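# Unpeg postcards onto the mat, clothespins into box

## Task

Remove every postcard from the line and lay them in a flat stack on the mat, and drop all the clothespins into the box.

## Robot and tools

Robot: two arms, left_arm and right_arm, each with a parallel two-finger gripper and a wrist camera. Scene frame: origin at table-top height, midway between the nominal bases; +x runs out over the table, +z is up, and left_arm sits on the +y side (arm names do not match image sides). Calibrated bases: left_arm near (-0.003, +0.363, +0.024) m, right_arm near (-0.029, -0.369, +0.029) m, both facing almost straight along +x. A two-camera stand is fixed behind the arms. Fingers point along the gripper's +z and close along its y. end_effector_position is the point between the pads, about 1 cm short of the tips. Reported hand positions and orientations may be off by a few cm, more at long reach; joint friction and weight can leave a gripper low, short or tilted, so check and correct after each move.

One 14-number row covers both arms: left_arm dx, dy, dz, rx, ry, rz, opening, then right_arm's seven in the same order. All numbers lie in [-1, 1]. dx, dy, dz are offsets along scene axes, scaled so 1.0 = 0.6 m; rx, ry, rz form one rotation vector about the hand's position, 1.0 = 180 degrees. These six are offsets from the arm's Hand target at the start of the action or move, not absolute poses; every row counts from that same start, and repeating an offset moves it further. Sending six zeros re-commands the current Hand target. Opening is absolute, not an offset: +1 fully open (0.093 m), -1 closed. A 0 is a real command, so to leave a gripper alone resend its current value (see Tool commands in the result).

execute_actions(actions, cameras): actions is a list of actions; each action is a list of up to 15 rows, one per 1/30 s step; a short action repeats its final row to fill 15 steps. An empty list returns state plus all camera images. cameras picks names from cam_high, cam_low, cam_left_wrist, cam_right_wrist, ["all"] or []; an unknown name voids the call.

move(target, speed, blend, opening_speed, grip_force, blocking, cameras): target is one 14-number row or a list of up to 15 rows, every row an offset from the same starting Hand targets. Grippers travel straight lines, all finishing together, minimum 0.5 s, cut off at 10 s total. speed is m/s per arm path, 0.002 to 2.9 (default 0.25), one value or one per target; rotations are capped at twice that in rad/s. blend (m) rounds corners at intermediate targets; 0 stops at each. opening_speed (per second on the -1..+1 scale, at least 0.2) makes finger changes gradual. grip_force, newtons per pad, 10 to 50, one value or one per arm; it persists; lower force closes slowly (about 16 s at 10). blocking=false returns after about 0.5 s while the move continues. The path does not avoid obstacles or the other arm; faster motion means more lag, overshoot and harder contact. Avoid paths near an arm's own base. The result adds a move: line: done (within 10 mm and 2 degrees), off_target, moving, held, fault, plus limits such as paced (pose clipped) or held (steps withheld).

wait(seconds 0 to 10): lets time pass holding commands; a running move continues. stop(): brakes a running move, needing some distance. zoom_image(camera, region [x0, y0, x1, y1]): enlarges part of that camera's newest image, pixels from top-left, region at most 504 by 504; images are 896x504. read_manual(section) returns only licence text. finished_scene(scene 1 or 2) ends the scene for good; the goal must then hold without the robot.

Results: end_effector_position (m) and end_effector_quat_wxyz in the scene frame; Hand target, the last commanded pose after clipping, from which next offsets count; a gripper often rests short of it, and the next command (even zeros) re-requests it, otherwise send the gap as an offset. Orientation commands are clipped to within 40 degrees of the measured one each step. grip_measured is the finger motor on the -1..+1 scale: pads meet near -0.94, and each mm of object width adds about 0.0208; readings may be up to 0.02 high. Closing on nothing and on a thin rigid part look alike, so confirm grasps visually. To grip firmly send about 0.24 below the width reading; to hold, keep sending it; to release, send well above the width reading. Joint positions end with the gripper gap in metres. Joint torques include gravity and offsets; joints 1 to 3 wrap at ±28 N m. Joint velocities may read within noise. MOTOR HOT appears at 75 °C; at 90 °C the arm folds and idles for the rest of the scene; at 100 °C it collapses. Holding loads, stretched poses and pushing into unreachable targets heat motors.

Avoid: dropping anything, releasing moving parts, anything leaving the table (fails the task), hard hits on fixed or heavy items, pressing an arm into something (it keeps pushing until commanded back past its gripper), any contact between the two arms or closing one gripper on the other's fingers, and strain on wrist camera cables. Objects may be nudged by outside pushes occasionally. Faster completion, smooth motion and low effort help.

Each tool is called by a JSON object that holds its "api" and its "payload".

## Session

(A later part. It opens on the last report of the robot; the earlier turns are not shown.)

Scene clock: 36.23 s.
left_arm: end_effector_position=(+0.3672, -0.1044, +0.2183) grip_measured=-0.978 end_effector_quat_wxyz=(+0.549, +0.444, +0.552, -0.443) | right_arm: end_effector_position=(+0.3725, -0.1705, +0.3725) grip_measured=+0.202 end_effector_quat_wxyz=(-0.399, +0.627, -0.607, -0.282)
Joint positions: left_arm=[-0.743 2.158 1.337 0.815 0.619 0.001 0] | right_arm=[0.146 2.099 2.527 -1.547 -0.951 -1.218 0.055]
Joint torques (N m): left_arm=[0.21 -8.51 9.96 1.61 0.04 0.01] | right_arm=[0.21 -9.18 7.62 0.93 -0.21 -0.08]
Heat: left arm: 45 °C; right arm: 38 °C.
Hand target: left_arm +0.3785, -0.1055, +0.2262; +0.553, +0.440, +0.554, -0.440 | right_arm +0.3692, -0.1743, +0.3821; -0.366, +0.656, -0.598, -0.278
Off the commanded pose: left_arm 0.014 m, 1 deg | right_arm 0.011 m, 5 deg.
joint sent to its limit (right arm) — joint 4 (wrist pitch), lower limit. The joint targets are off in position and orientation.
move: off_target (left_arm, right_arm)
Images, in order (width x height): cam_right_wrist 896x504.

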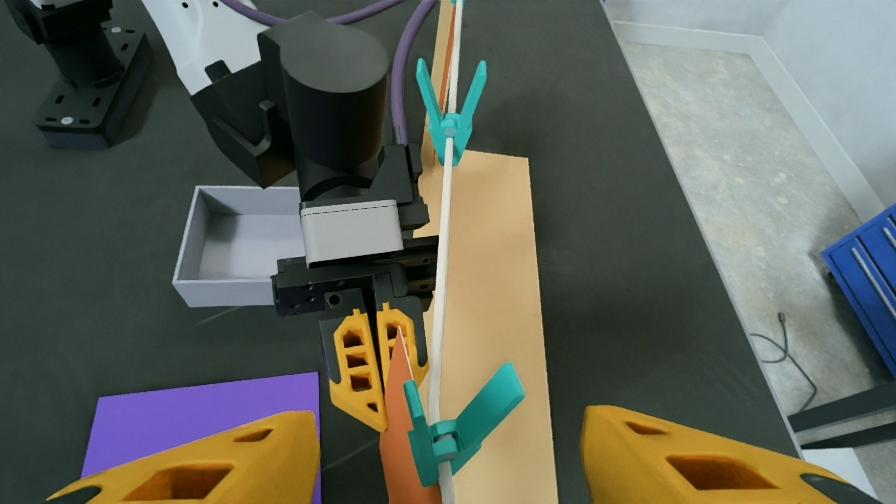

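{"api": "move", "payload": {"target": [0,0,0,0,0,0,-1,0.012,0.034,-0.028,0,0,0,0.2], "speed": 0.06, "cameras": ["cam_right_wrist","cam_low"]}}

Scene clock: 38.23 s.
left_arm: end_effector_position=(+0.3672, -0.1044, +0.2183) grip_measured=-0.978 end_effector_quat_wxyz=(+0.549, +0.444, +0.552, -0.443) | right_arm: end_effector_position=(+0.3784, -0.1511, +0.3575) grip_measured=+0.202 end_effector_quat_wxyz=(-0.384, +0.641, -0.600, -0.284)
Joint positions: left_arm=[-0.743 2.158 1.337 0.815 0.619 0.001 0] | right_arm=[0.194 2.161 2.579 -1.547 -0.925 -1.218 0.055]
Joint torques (N m): left_arm=[0.16 -8.55 9.96 1.61 0.04 0.02] | right_arm=[0.54 -9.05 7.82 0.93 -0.22 0.06]
Heat: left arm: 45 °C; right arm: 38 °C.
Hand target: left_arm +0.3785, -0.1055, +0.2262; +0.553, +0.440, +0.554, -0.440 | right_arm +0.3764, -0.1539, +0.3653; -0.366, +0.656, -0.598, -0.278
Off the commanded pose: left_arm 0.014 m, 1 deg | right_arm 0.008 m, 3 deg.
joint sent to its limit (right arm) — joint 4 (wrist pitch), lower limit. The joint targets are off in position, not in orientation.
move: off_target (left_arm, right_arm)
Images, in order (width x height): cam_low 896x504, cam_right_wrist 896x504.

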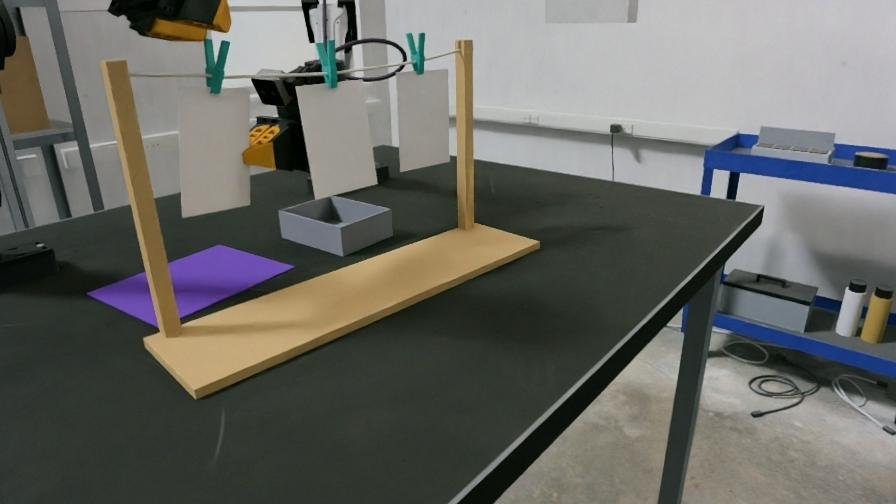

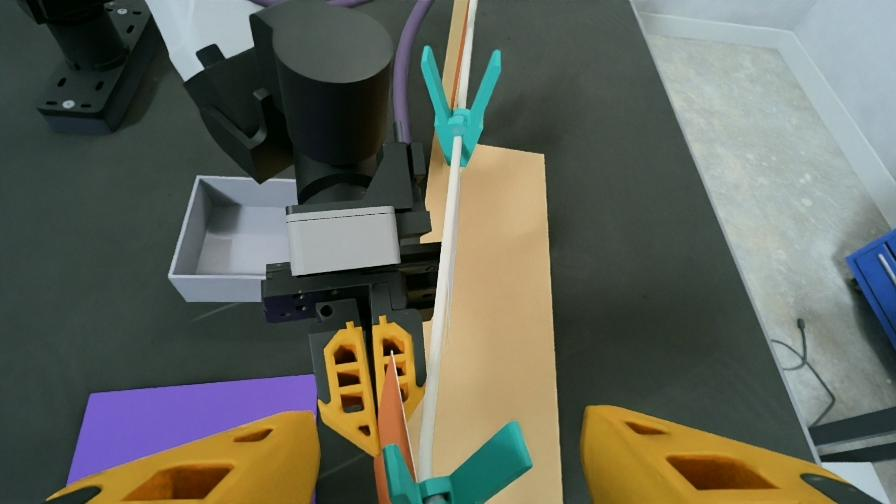

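{"api": "move", "payload": {"target": [[0,0,0,0,0,0,-1,0.005,0.007,-0.01,0,0,0,0.2],[0,0,0,0,0,0,-1,0.005,0.007,-0.01,0,0,0,-1]], "speed": 0.06, "opening_speed": 1, "cameras": ["cam_right_wrist","cam_low"]}}

Scene clock: 41.23 s.
left_arm: end_effector_position=(+0.3676, -0.1039, +0.2180) grip_measured=-0.978 end_effector_quat_wxyz=(+0.548, +0.444, +0.553, -0.443) | right_arm: end_effector_position=(+0.3820, -0.1502, +0.3512) grip_measured=-0.971 end_effector_quat_wxyz=(-0.378, +0.641, -0.604, -0.286)
Joint positions: left_arm=[-0.741 2.158 1.337 0.814 0.621 0.001 0] | right_arm=[0.195 2.183 2.593 -1.553 -0.92 -1.218 0]
Joint torques (N m): left_arm=[0.16 -8.61 9.94 1.62 0 0.02] | right_arm=[0.66 -9.24 7.83 0.96 -0.22 0.04]
Heat: left arm: 46 °C; right arm: 38 °C.
Hand target: left_arm +0.3785, -0.1055, +0.2262; +0.553, +0.440, +0.554, -0.440 | right_arm +0.3794, -0.1497, +0.3593; -0.366, +0.656, -0.598, -0.278
Off the commanded pose: left_arm 0.014 m, 1 deg | right_arm 0.009 m, 2 deg.
joint sent to its limit (right arm) — joint 4 (wrist pitch), lower limit. The joint targets are off in position, not in orientation.
move: off_target (left_arm); target 2's new opening was sent with right_arm's hand 0.009 m and 3 deg from that target
Images, in order (width x height): cam_low 896x504, cam_right_wrist 896x504.

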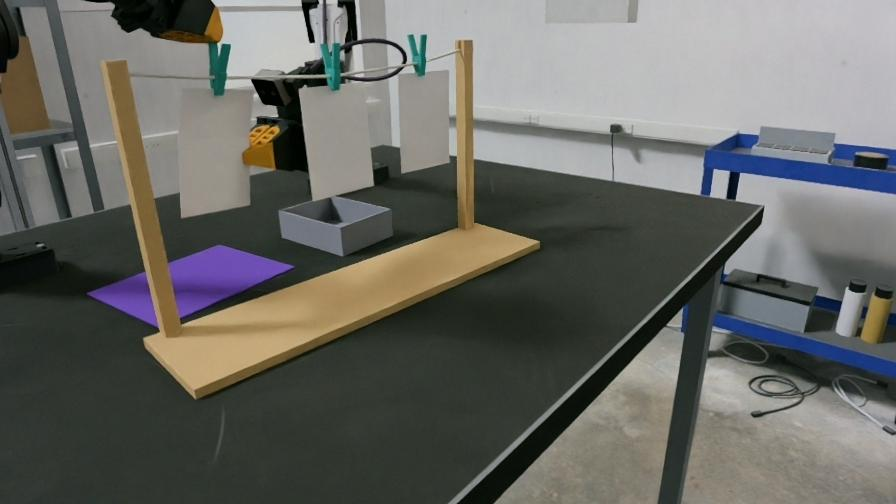

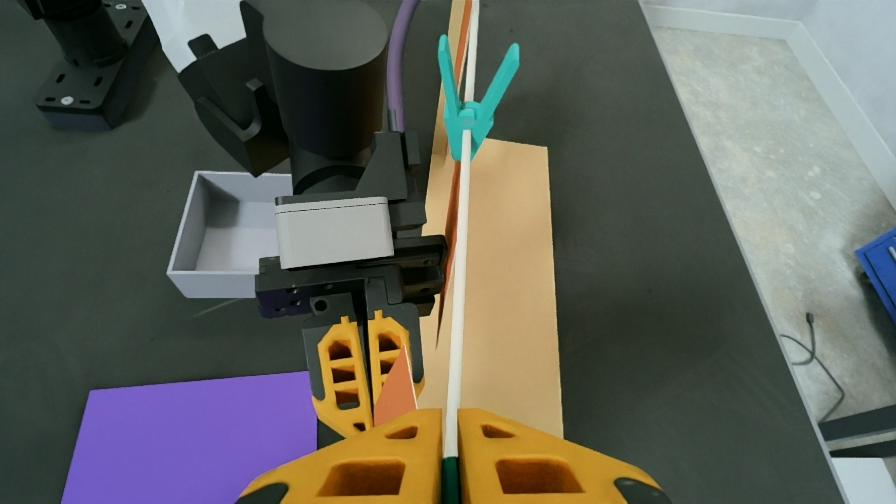

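{"api": "zoom_image", "payload": {"camera": "cam_low", "region": [160, 0, 280, 110]}}

{"api": "zoom_image", "payload": {"camera": "cam_right_wrist", "region": [340, 380, 560, 504]}}

Scaled by 4.200 from the camera's 896x504 image, which has a finer 1280x720 frame.

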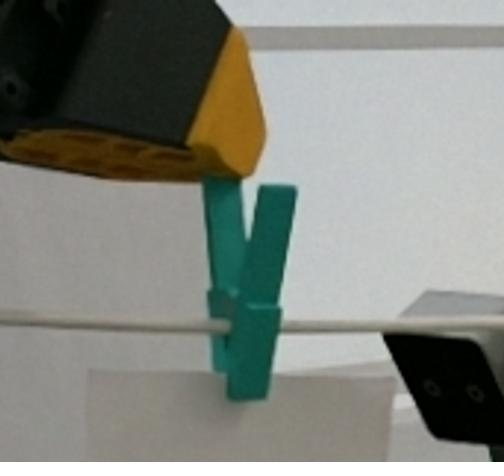

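Scaled by 2.291 from the camera's 896x504 image, which has a finer 1280x720 frame.

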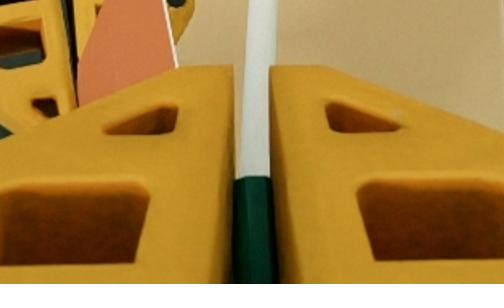

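{"api": "move", "payload": {"target": [[0,0,0,0,0,0,-1,0,0,0.01,0,0,0,0.2],[0,0,0,0,0,0,-1,0.002,0.013,-0.027,0,0,0,0.2]], "speed": 0.06, "cameras": ["cam_right_wrist","cam_low"]}}

{"api": "zoom_image", "payload": {"camera": "cam_low", "region": [160, 0, 280, 110]}}

Scene clock: 43.97 s.
left_arm: end_effector_position=(+0.3691, -0.1027, +0.2180) grip_measured=-0.978 end_effector_quat_wxyz=(+0.549, +0.443, +0.553, -0.442) | right_arm: end_effector_position=(+0.3821, -0.1393, +0.3457) grip_measured=+0.197 end_effector_quat_wxyz=(-0.372, +0.649, -0.598, -0.287)
Joint positions: left_arm=[-0.738 2.158 1.337 0.814 0.621 0.001 0] | right_arm=[0.221 2.208 2.616 -1.553 -0.91 -1.218 0.055]
Joint torques (N m): left_arm=[0.18 -8.58 9.96 1.62 0.01 0.02] | right_arm=[0.61 -9.51 4.33 0.97 -0.21 -0.14]
Heat: left arm: 46 °C; right arm: 38 °C.
Hand target: left_arm +0.3785, -0.1055, +0.2262; +0.553, +0.440, +0.554, -0.440 | right_arm +0.3806, -0.1419, +0.3431; -0.366, +0.656, -0.598, -0.278
Off the commanded pose: left_arm 0.013 m, 1 deg | right_arm 0.004 m, 1 deg.
move: off_target (left_arm)
Images, in order (width x height): cam_low 896x504, cam_right_wrist 896x504.

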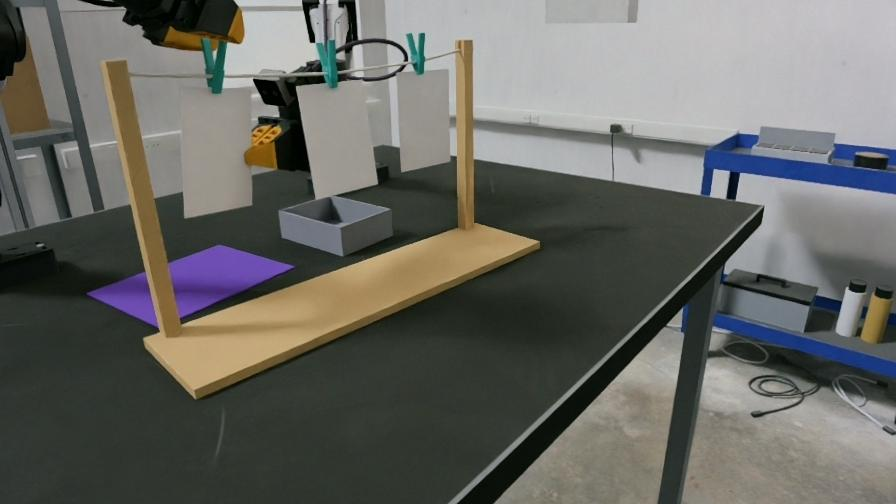

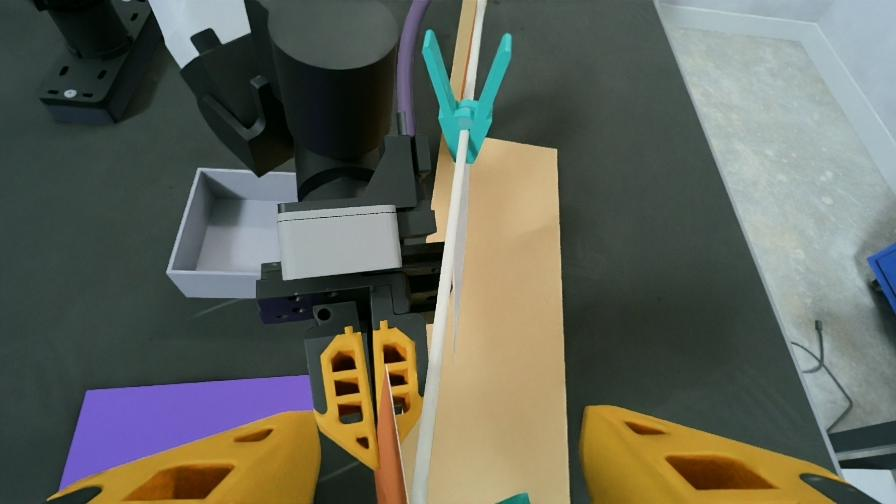

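Scaled by 4.200 from the camera's 896x504 image, which has a finer 1280x720 frame.

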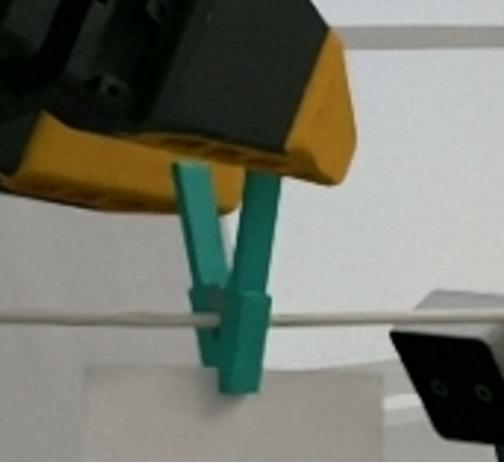

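{"api": "move", "payload": {"target": [0,0,0,0,0,0,-1,0,-0.006,-0.027,0,0,0,0.2], "speed": 0.06, "cameras": ["cam_right_wrist","cam_low"]}}

{"api": "zoom_image", "payload": {"camera": "cam_low", "region": [160, 0, 280, 110]}}

Scene clock: 45.73 s.
left_arm: end_effector_position=(+0.3691, -0.1027, +0.2180) grip_measured=-0.978 end_effector_quat_wxyz=(+0.549, +0.443, +0.553, -0.442) | right_arm: end_effector_position=(+0.3789, -0.1401, +0.3075) grip_measured=+0.198 end_effector_quat_wxyz=(-0.332, +0.644, -0.615, -0.312)
Joint positions: left_arm=[-0.738 2.158 1.337 0.814 0.621 0.001 0] | right_arm=[0.221 2.18 2.424 -1.507 -0.91 -1.243 0.055]
Joint torques (N m): left_arm=[0.2 -8.55 9.92 1.63 0.02 0.03] | right_arm=[-0.06 -13.46 4.23 1.35 -0.27 -0.1]
Heat: left arm: 47 °C; right arm: 38 °C.
Hand target: left_arm +0.3785, -0.1055, +0.2262; +0.553, +0.440, +0.554, -0.440 | right_arm +0.3806, -0.1455, +0.3269; -0.366, +0.656, -0.598, -0.278
Off the commanded pose: left_arm 0.013 m, 1 deg | right_arm 0.020 m, 6 deg.
move: off_target (left_arm, right_arm)
Images, in order (width x height): cam_low 896x504, cam_right_wrist 896x504.

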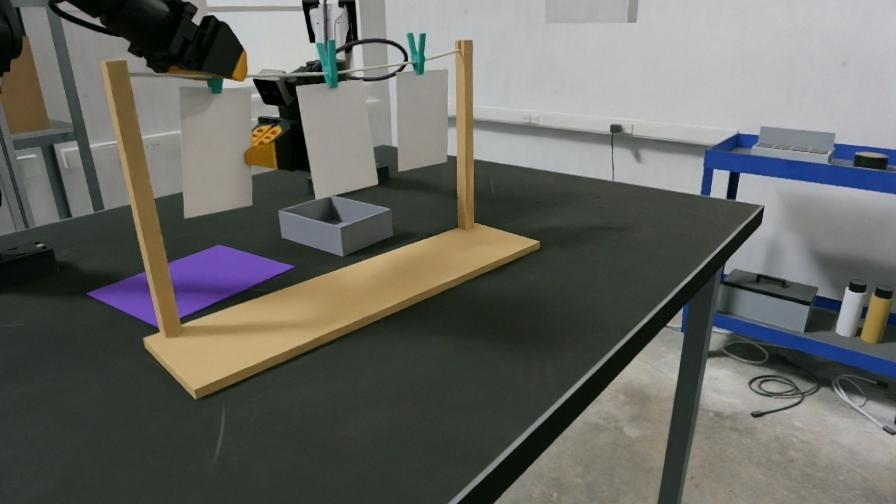

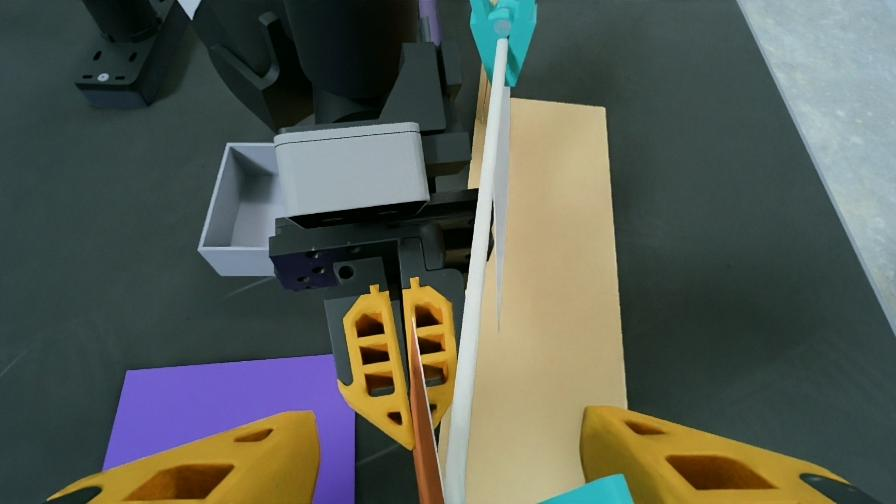

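Scaled by 4.200 from the camera's 896x504 image, which has a finer 1280x720 frame.

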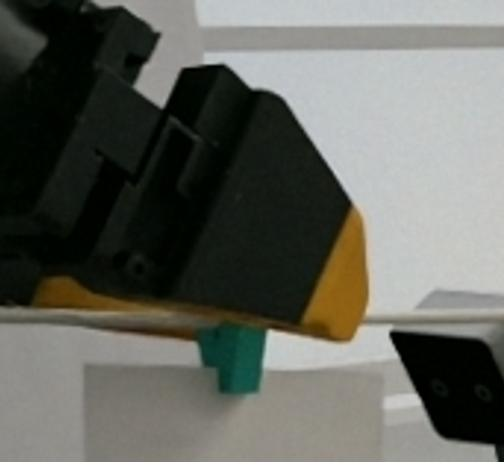

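{"api": "move", "payload": {"target": [0,0,0,0,0,0,-1,0.01,0.0,0.042,0,0,0,0.2], "speed": 0.06, "cameras": ["cam_right_wrist","cam_low"]}}

{"api": "zoom_image", "payload": {"camera": "cam_low", "region": [160, 0, 280, 110]}}

Scene clock: 47.27 s.
left_arm: end_effector_position=(+0.3691, -0.1027, +0.2180) grip_measured=-0.978 end_effector_quat_wxyz=(+0.549, +0.443, +0.553, -0.442) | right_arm: end_effector_position=(+0.3865, -0.1384, +0.3447) grip_measured=+0.198 end_effector_quat_wxyz=(-0.377, +0.654, -0.593, -0.282)
Joint positions: left_arm=[-0.738 2.158 1.337 0.814 0.621 0.001 0] | right_arm=[0.221 2.223 2.634 -1.545 -0.91 -1.229 0.055]
Joint torques (N m): left_arm=[0.24 -8.55 9.95 1.61 0.01 0.01] | right_arm=[-0.29 -9.59 7.54 0.92 -0.3 0.16]
Heat: left arm: 47 °C; right arm: 38 °C.
Hand target: left_arm +0.3785, -0.1055, +0.2262; +0.553, +0.440, +0.554, -0.440 | right_arm +0.3866, -0.1455, +0.3521; -0.366, +0.656, -0.598, -0.278
Off the commanded pose: left_arm 0.013 m, 1 deg | right_arm 0.010 m, 1 deg.
joint sent to its limit (right arm) — joint 4 (wrist pitch), lower limit. The joint targets are off in position, not in orientation.
move: off_target (left_arm)
Images, in order (width x height): cam_low 896x504, cam_right_wrist 896x504.

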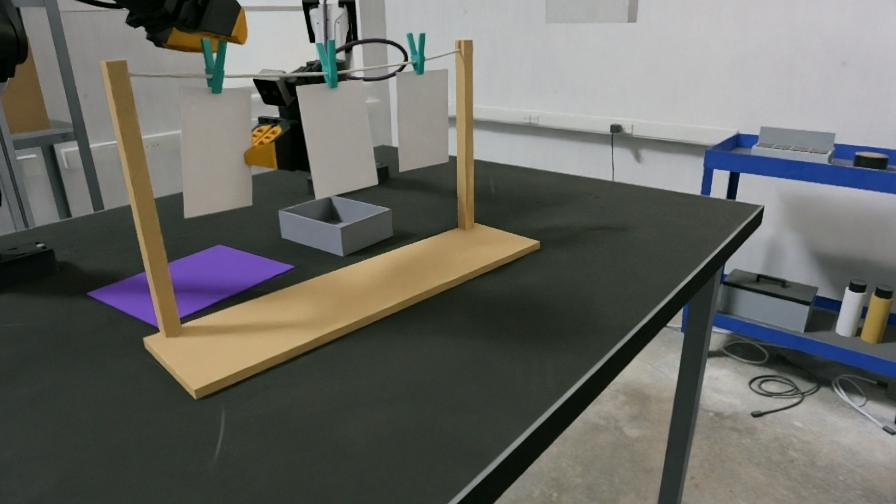

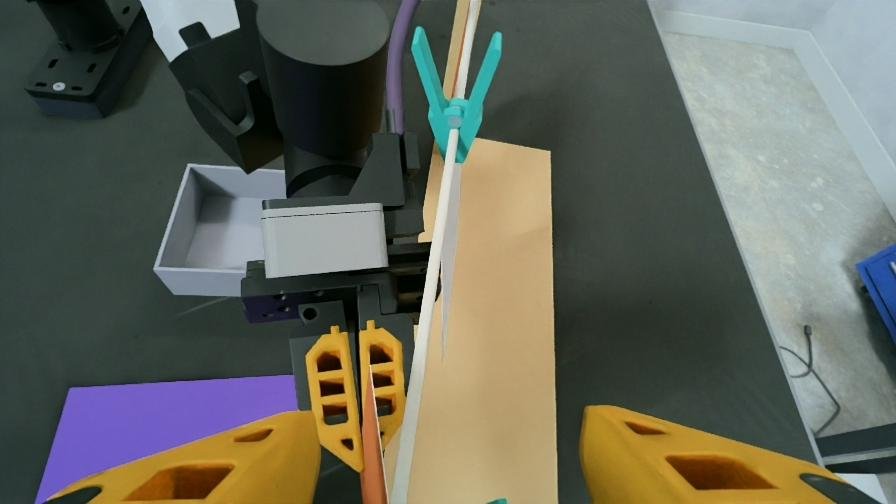

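Scaled by 4.200 from the camera's 896x504 image, which has a finer 1280x720 frame.

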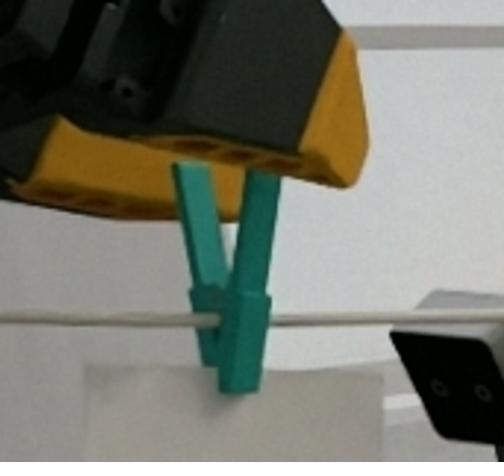

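{"api": "move", "payload": {"target": [0,0,0,0,0,0,-1,0,-0.02,-0.025,0,0,0,0.2], "speed": 0.06, "cameras": ["cam_right_wrist","cam_low"]}}

{"api": "zoom_image", "payload": {"camera": "cam_low", "region": [160, 0, 280, 110]}}

Scene clock: 48.77 s.
left_arm: end_effector_position=(+0.3691, -0.1027, +0.2180) grip_measured=-0.978 end_effector_quat_wxyz=(+0.549, +0.443, +0.553, -0.442) | right_arm: end_effector_position=(+0.3950, -0.1566, +0.3306) grip_measured=+0.198 end_effector_quat_wxyz=(-0.370, +0.647, -0.605, -0.280)
Joint positions: left_arm=[-0.738 2.158 1.337 0.814 0.621 0.001 0] | right_arm=[0.178 2.223 2.583 -1.547 -0.91 -1.267 0.055]
Joint torques (N m): left_arm=[0.21 -8.57 9.96 1.63 0.01 0.02] | right_arm=[-0.14 -11.48 4.03 0.84 -0.39 -0.14]
Heat: left arm: 47 °C; right arm: 38 °C.
Hand target: left_arm +0.3785, -0.1055, +0.2262; +0.553, +0.440, +0.554, -0.440 | right_arm +0.3866, -0.1575, +0.3371; -0.366, +0.656, -0.598, -0.278
Off the commanded pose: left_arm 0.013 m, 1 deg | right_arm 0.011 m, 1 deg.
joint sent to its limit (right arm) — joint 4 (wrist pitch), lower limit. The joint targets are off in position, not in orientation.
move: off_target (left_arm, right_arm)
Images, in order (width x height): cam_low 896x504, cam_right_wrist 896x504.

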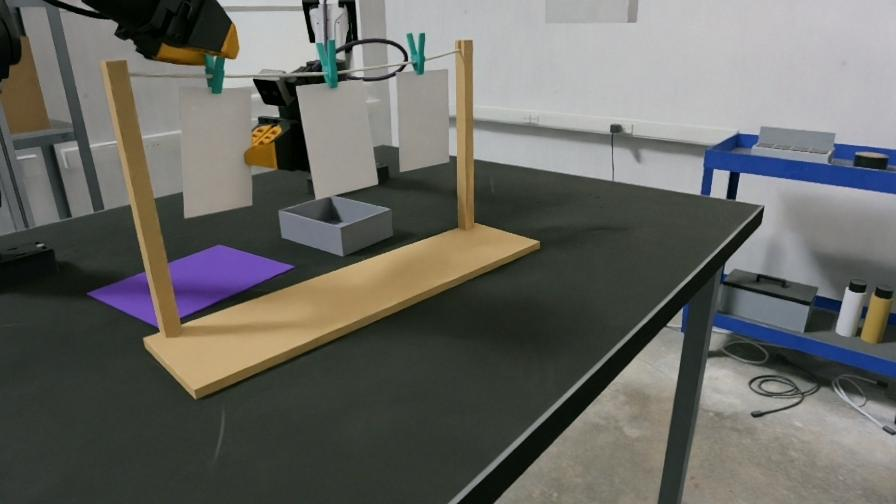

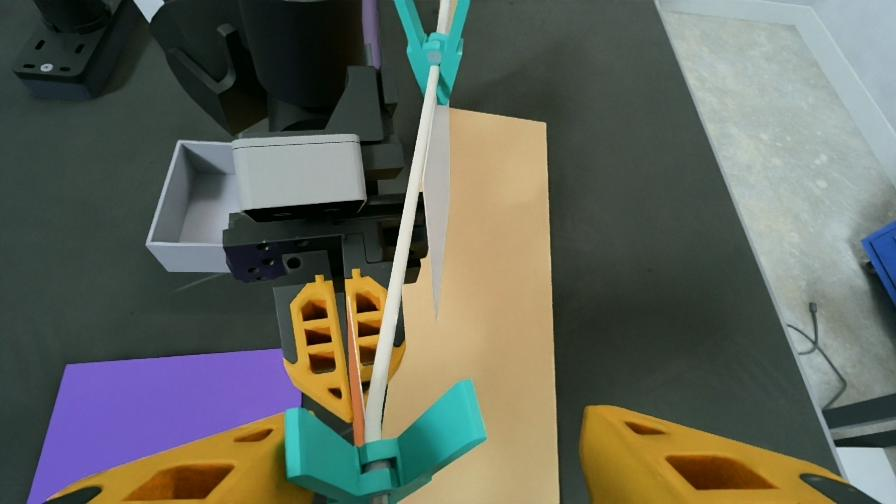

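Scaled by 4.200 from the camera's 896x504 image, which has a finer 1280x720 frame.

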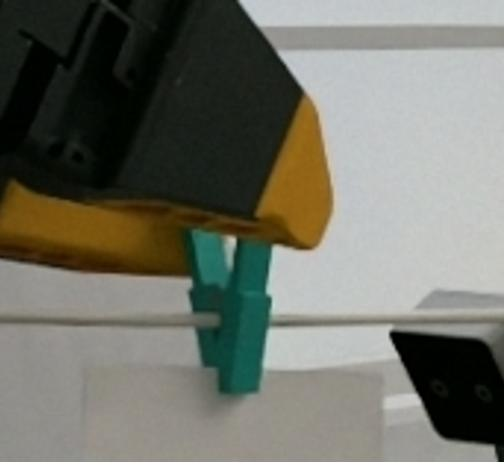

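{"api": "move", "payload": {"target": [0,0,0,0,0,0,-1,-0.02,0.003,0.01,0,0,0,0.2], "speed": 0.06, "cameras": ["cam_right_wrist","cam_low"]}}

{"api": "zoom_image", "payload": {"camera": "cam_low", "region": [160, 0, 280, 110]}}

Scene clock: 50.17 s.
left_arm: end_effector_position=(+0.3691, -0.1027, +0.2180) grip_measured=-0.978 end_effector_quat_wxyz=(+0.549, +0.443, +0.553, -0.442) | right_arm: end_effector_position=(+0.3903, -0.1574, +0.3263) grip_measured=+0.198 end_effector_quat_wxyz=(-0.360, +0.644, -0.611, -0.288)
Joint positions: left_arm=[-0.738 2.158 1.337 0.814 0.621 0.001 0] | right_arm=[0.178 2.204 2.539 -1.548 -0.91 -1.267 0.055]
Joint torques (N m): left_arm=[0.16 -8.58 9.92 1.62 0.02 0.03] | right_arm=[0.65 -13.45 4.05 0.81 -0.34 -0.1]
Heat: left arm: 47 °C; right arm: 38 °C.
Hand target: left_arm +0.3785, -0.1055, +0.2262; +0.553, +0.440, +0.554, -0.440 | right_arm +0.3746, -0.1557, +0.3431; -0.366, +0.656, -0.598, -0.278
Off the commanded pose: left_arm 0.013 m, 1 deg | right_arm 0.023 m, 2 deg.
joint sent to its limit (right arm) — joint 4 (wrist pitch), lower limit. The joint targets are off in position, not in orientation.
move: off_target (left_arm, right_arm)
Images, in order (width x height): cam_low 896x504, cam_right_wrist 896x504.

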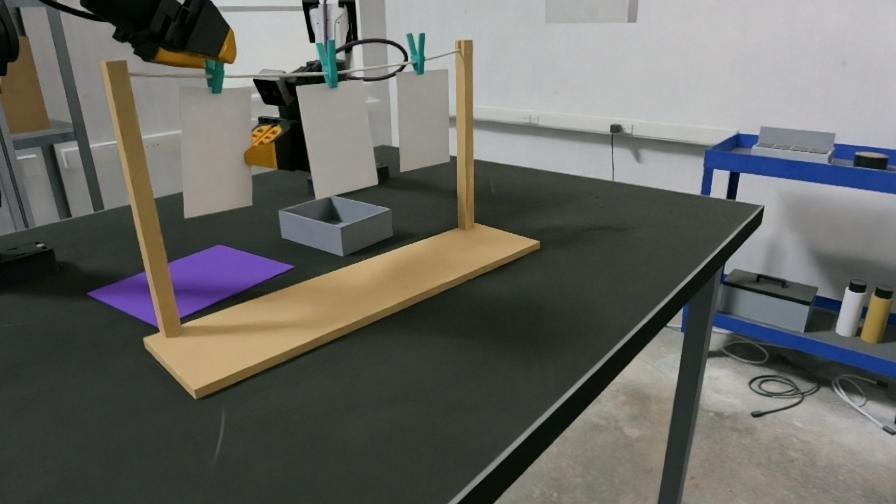

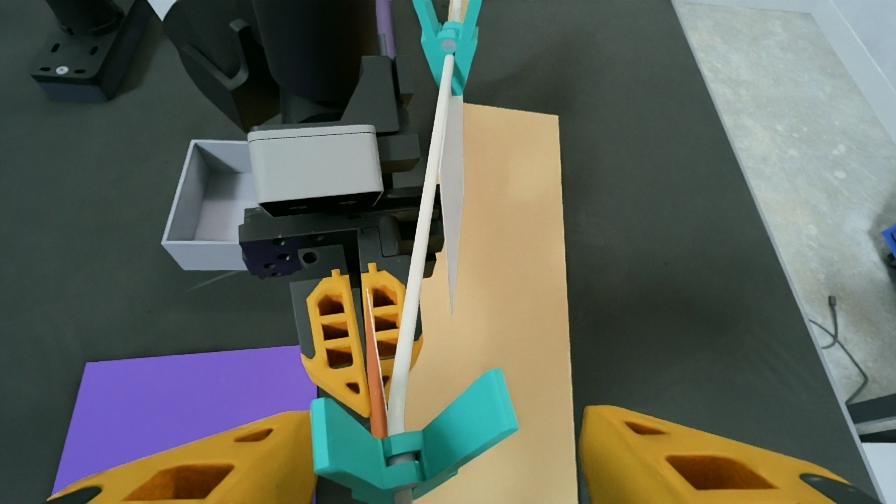

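Scaled by 4.200 from the camera's 896x504 image, which has a finer 1280x720 frame.

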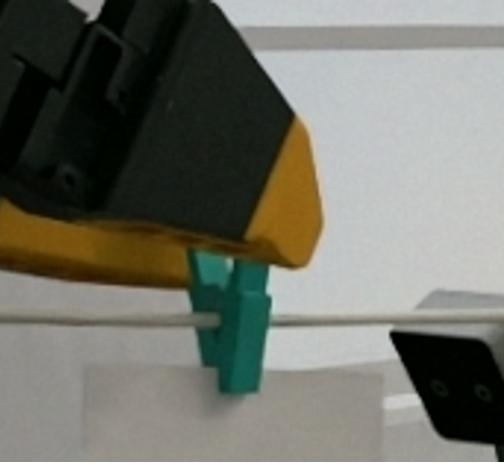

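{"api": "move", "payload": {"target": [0,0,0,0,0,0,-1,-0.007,0.003,0.01,0,0,0,0.2], "speed": 0.06, "cameras": ["cam_right_wrist"]}}

Scene clock: 51.33 s.
left_arm: end_effector_position=(+0.3691, -0.1027, +0.2180) grip_measured=-0.978 end_effector_quat_wxyz=(+0.549, +0.443, +0.553, -0.442) | right_arm: end_effector_position=(+0.3852, -0.1542, +0.3335) grip_measured=+0.198 end_effector_quat_wxyz=(-0.365, +0.649, -0.604, -0.285)
Joint positions: left_arm=[-0.738 2.158 1.337 0.814 0.621 0.001 0] | right_arm=[0.187 2.188 2.539 -1.548 -0.91 -1.267 0.055]
Joint torques (N m): left_arm=[0.17 -8.62 9.95 1.63 0.01 0.01] | right_arm=[0.61 -13.26 3.93 0.83 -0.33 0.06]
Heat: left arm: 47 °C; right arm: 38 °C.
Hand target: left_arm +0.3785, -0.1055, +0.2262; +0.553, +0.440, +0.554, -0.440 | right_arm +0.3704, -0.1539, +0.3491; -0.366, +0.656, -0.598, -0.278
Off the commanded pose: left_arm 0.013 m, 1 deg | right_arm 0.021 m, 1 deg.
joint sent to its limit (right arm) — joint 4 (wrist pitch), lower limit. The joint targets are off in position, not in orientation.
move: off_target (left_arm, right_arm)
Images, in order (width x height): cam_right_wrist 896x504.

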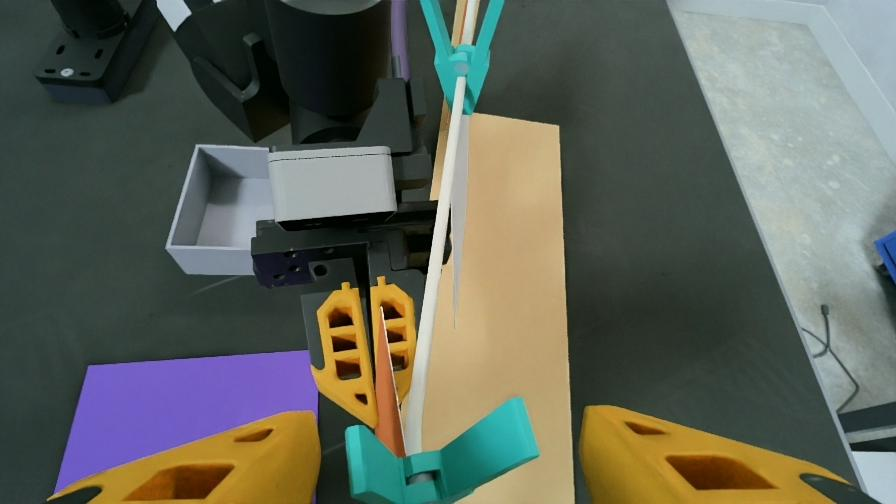

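{"api": "move", "payload": {"target": [0,0,0,0,0,0,-1,0,0,0,0,0,0,-1], "opening_speed": 1, "cameras": ["cam_right_wrist","cam_low","cam_left_wrist"]}}

{"api": "zoom_image", "payload": {"camera": "cam_low", "region": [160, 0, 280, 110]}}

Scene clock: 53.37 s.
left_arm: end_effector_position=(+0.3719, -0.1004, +0.2180) grip_measured=-0.978 end_effector_quat_wxyz=(+0.550, +0.442, +0.555, -0.441) | right_arm: end_effector_position=(+0.3849, -0.1542, +0.3334) grip_measured=-0.739 end_effector_quat_wxyz=(-0.364, +0.648, -0.605, -0.285)
Joint positions: left_arm=[-0.732 2.158 1.337 0.814 0.621 0.001 0] | right_arm=[0.187 2.188 2.539 -1.55 -0.91 -1.267 0.01]
Joint torques (N m): left_arm=[0.17 -8.58 9.98 1.61 0.01 0.02] | right_arm=[0.62 -13.23 4 0.85 -0.33 0.04]
Heat: left arm: 47 °C; right arm: 38 °C.
Hand target: left_arm +0.3785, -0.1055, +0.2262; +0.553, +0.440, +0.554, -0.440 | right_arm +0.3704, -0.1539, +0.3491; -0.366, +0.656, -0.598, -0.278
Off the commanded pose: left_arm 0.012 m, 0 deg | right_arm 0.021 m, 1 deg.
joint sent to its limit (right arm) — joint 4 (wrist pitch), lower limit. The joint targets are off in position, not in orientation.
move: off_target (left_arm, right_arm)
Images, in order (width x height): cam_low 896x504, cam_left_wrist 896x504, cam_right_wrist 896x504.

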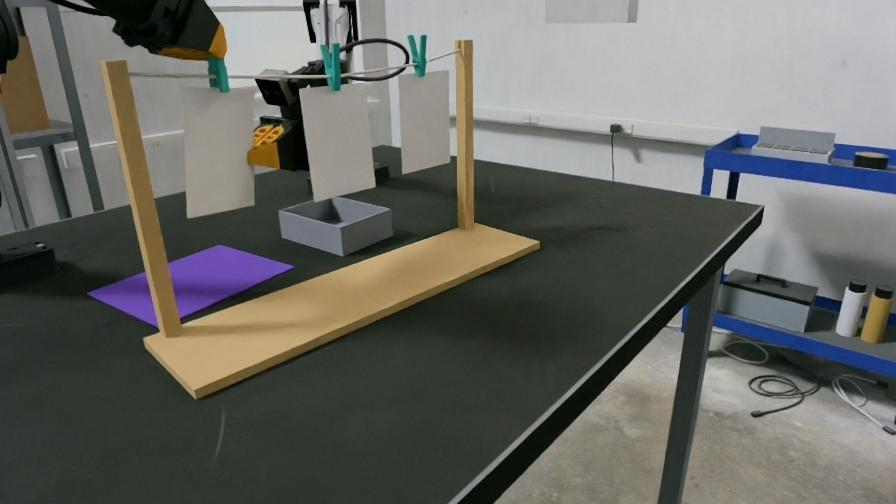

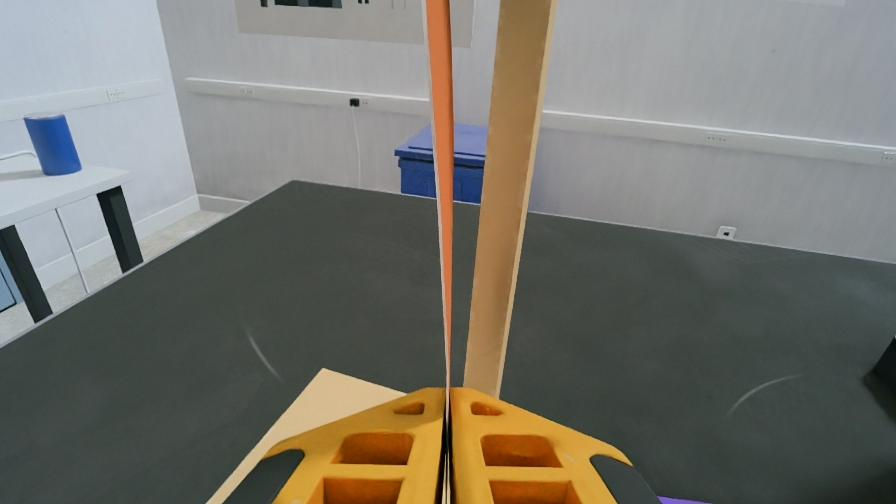

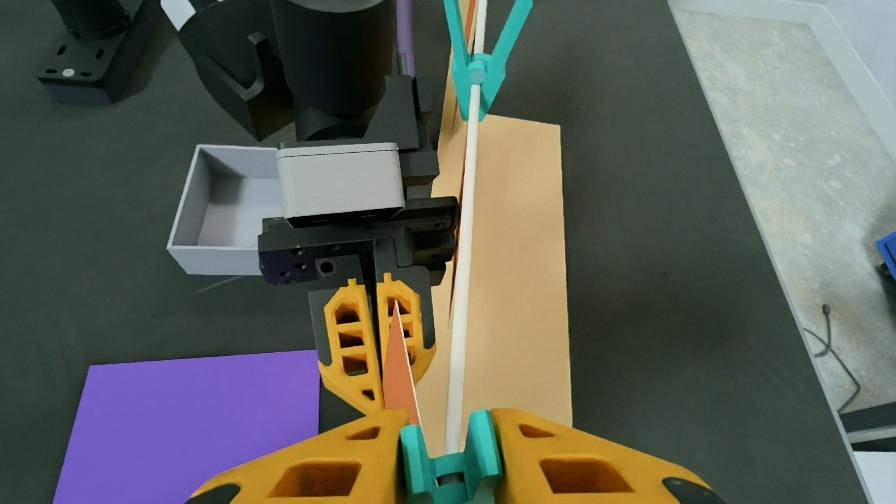

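Scaled by 4.200 from the camera's 896x504 image, which has a finer 1280x720 frame.

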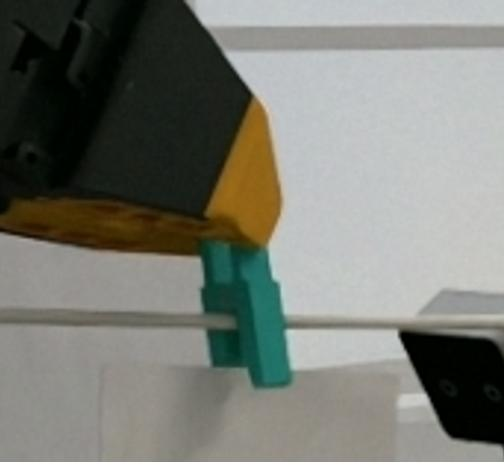

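{"api": "move", "payload": {"target": [0,0,0,0,0,0,-1,0.0,0,0.13,0,0,0,-1], "speed": 0.1, "cameras": ["cam_right_wrist","cam_low","cam_high"]}}

Scene clock: 55.27 s.
left_arm: end_effector_position=(+0.3719, -0.1004, +0.2180) grip_measured=-0.978 end_effector_quat_wxyz=(+0.550, +0.442, +0.555, -0.441) | right_arm: end_effector_position=(+0.3803, -0.1551, +0.4130) grip_measured=-0.747 end_effector_quat_wxyz=(-0.439, +0.611, -0.608, -0.255)
Joint positions: left_arm=[-0.732 2.158 1.337 0.814 0.621 0.001 0] | right_arm=[0.187 2.188 2.83 -1.551 -0.91 -1.053 0.009]
Joint torques (N m): left_arm=[0.2 -8.54 9.96 1.62 0.02 0.02] | right_arm=[0.03 -9.57 6.52 1.28 -0.59 0.15]
Heat: left arm: 48 °C; right arm: 38 °C.
Hand target: left_arm +0.3785, -0.1055, +0.2262; +0.553, +0.440, +0.554, -0.440 | right_arm +0.3704, -0.1539, +0.4271; -0.366, +0.656, -0.598, -0.278
Off the commanded pose: left_arm 0.012 m, 0 deg | right_arm 0.017 m, 10 deg.
joint sent to its limit (right arm) — joint 4 (wrist pitch), lower limit. The joint targets are off in position and orientation.
move: off_target (left_arm, right_arm)
Images, in order (width x height): cam_high 896x504, cam_low 896x504, cam_right_wrist 896x504.

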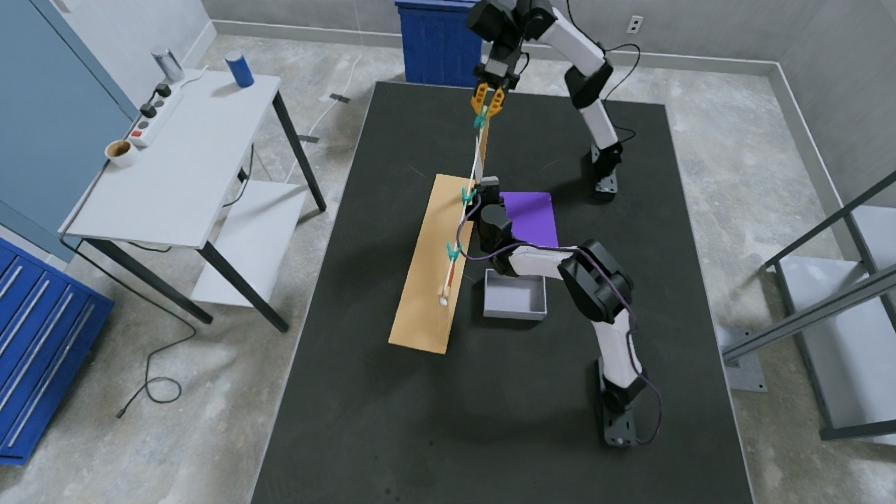

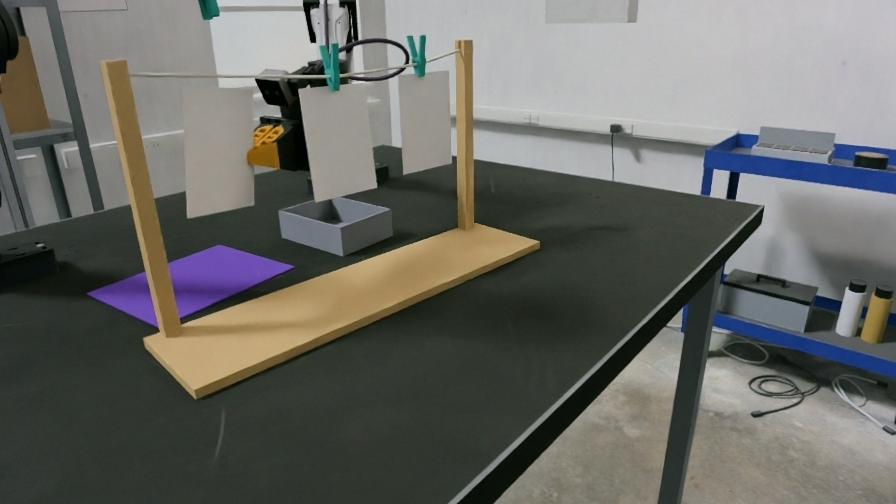

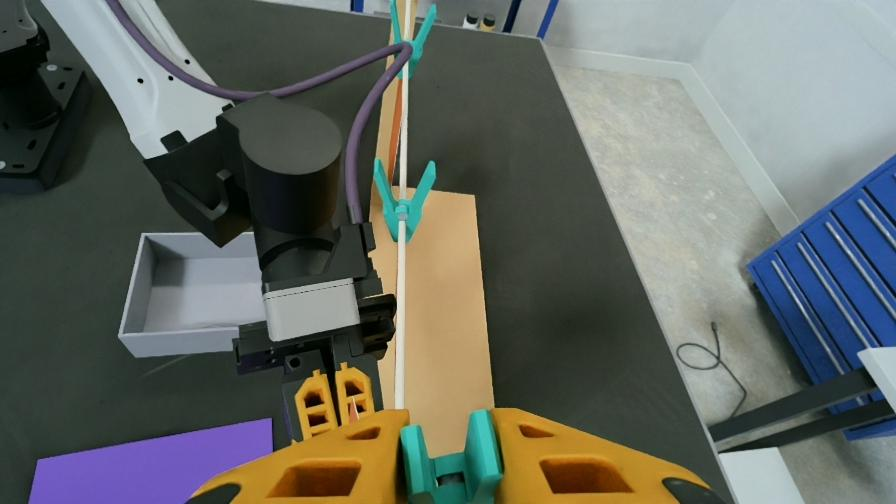

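{"api": "move", "payload": {"target": [[-0.15,0,0.033,0,0,0,-1,-0.17,-0.2,0.03,0,0,0,-1],[-0.18,0.008,0.09,0.3375,-0.382,-0.1875,-1,-0.17,-0.2,0.03,0,0,0,-1]], "speed": 0.15, "blend": 0.02, "cameras": ["all"]}}

Scene clock: 63.87 s.
left_arm: end_effector_position=(+0.2706, -0.1015, +0.2720) grip_measured=-0.978 end_effector_quat_wxyz=(+0.337, +0.925, +0.167, +0.057) | right_arm: end_effector_position=(+0.2790, -0.2788, +0.4369) grip_measured=-0.747 end_effector_quat_wxyz=(+0.487, -0.566, +0.638, +0.188)
Joint positions: left_arm=[-0.999 2.092 2.222 -1.016 0.148 1.738 0] | right_arm=[-0.181 1.572 2.077 -1.554 -1.019 -1.335 0.009]
Joint torques (N m): left_arm=[-0.91 -8.2 10.02 1.14 0.03 0.23] | right_arm=[-0.27 -5.87 3.67 1.06 -0.83 -0.12]
Heat: left arm: 48 °C; right arm: 37 °C.
Hand target: left_arm +0.2705, -0.1007, +0.2802; +0.337, +0.926, +0.163, +0.060 | right_arm +0.2684, -0.2739, +0.4451; +0.366, -0.656, +0.598, +0.278
Off the commanded pose: left_arm 0.008 m, 1 deg | right_arm 0.014 m, 21 deg.
joint sent to its limit (right arm) — joint 4 (wrist pitch), lower limit. The joint targets are off in position and orientation.
move: off_target (right_arm)

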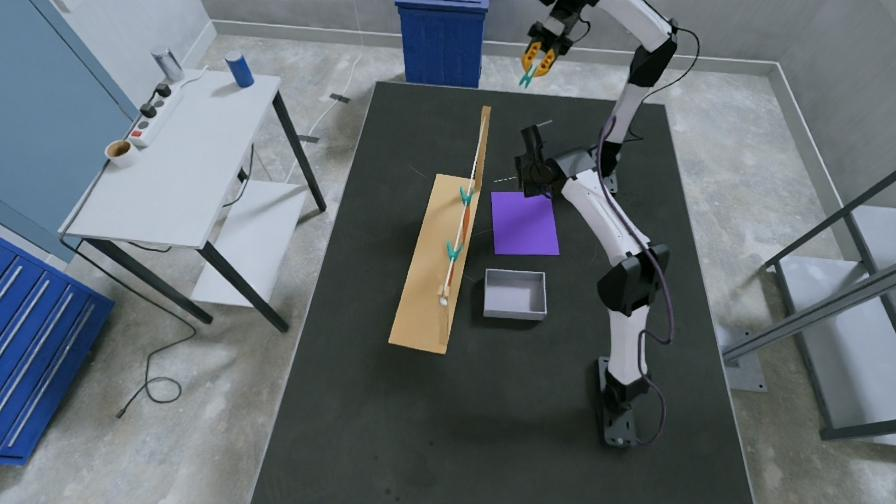

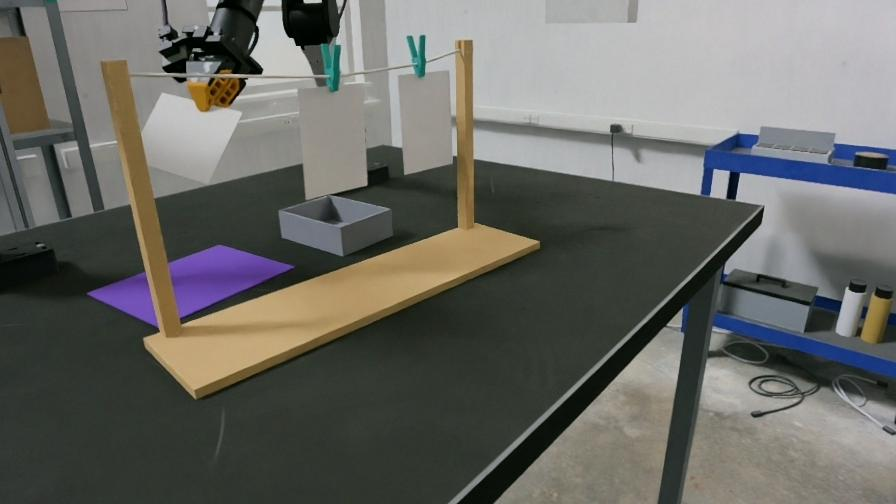

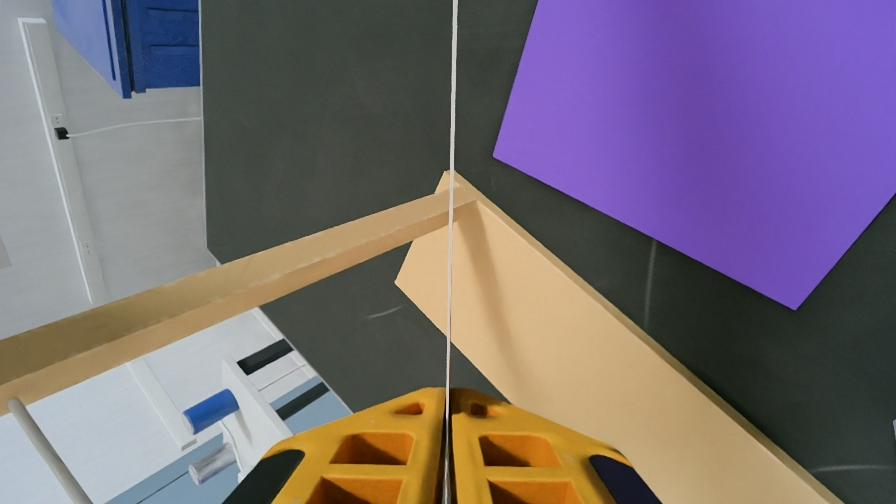

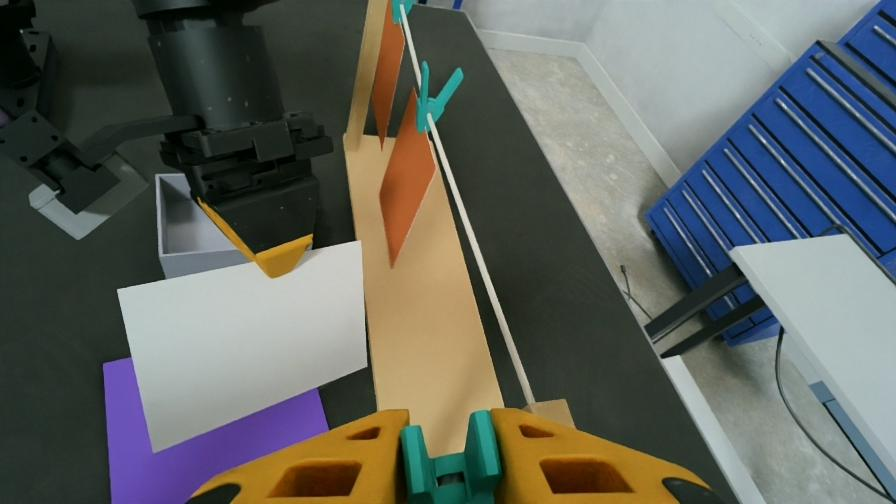

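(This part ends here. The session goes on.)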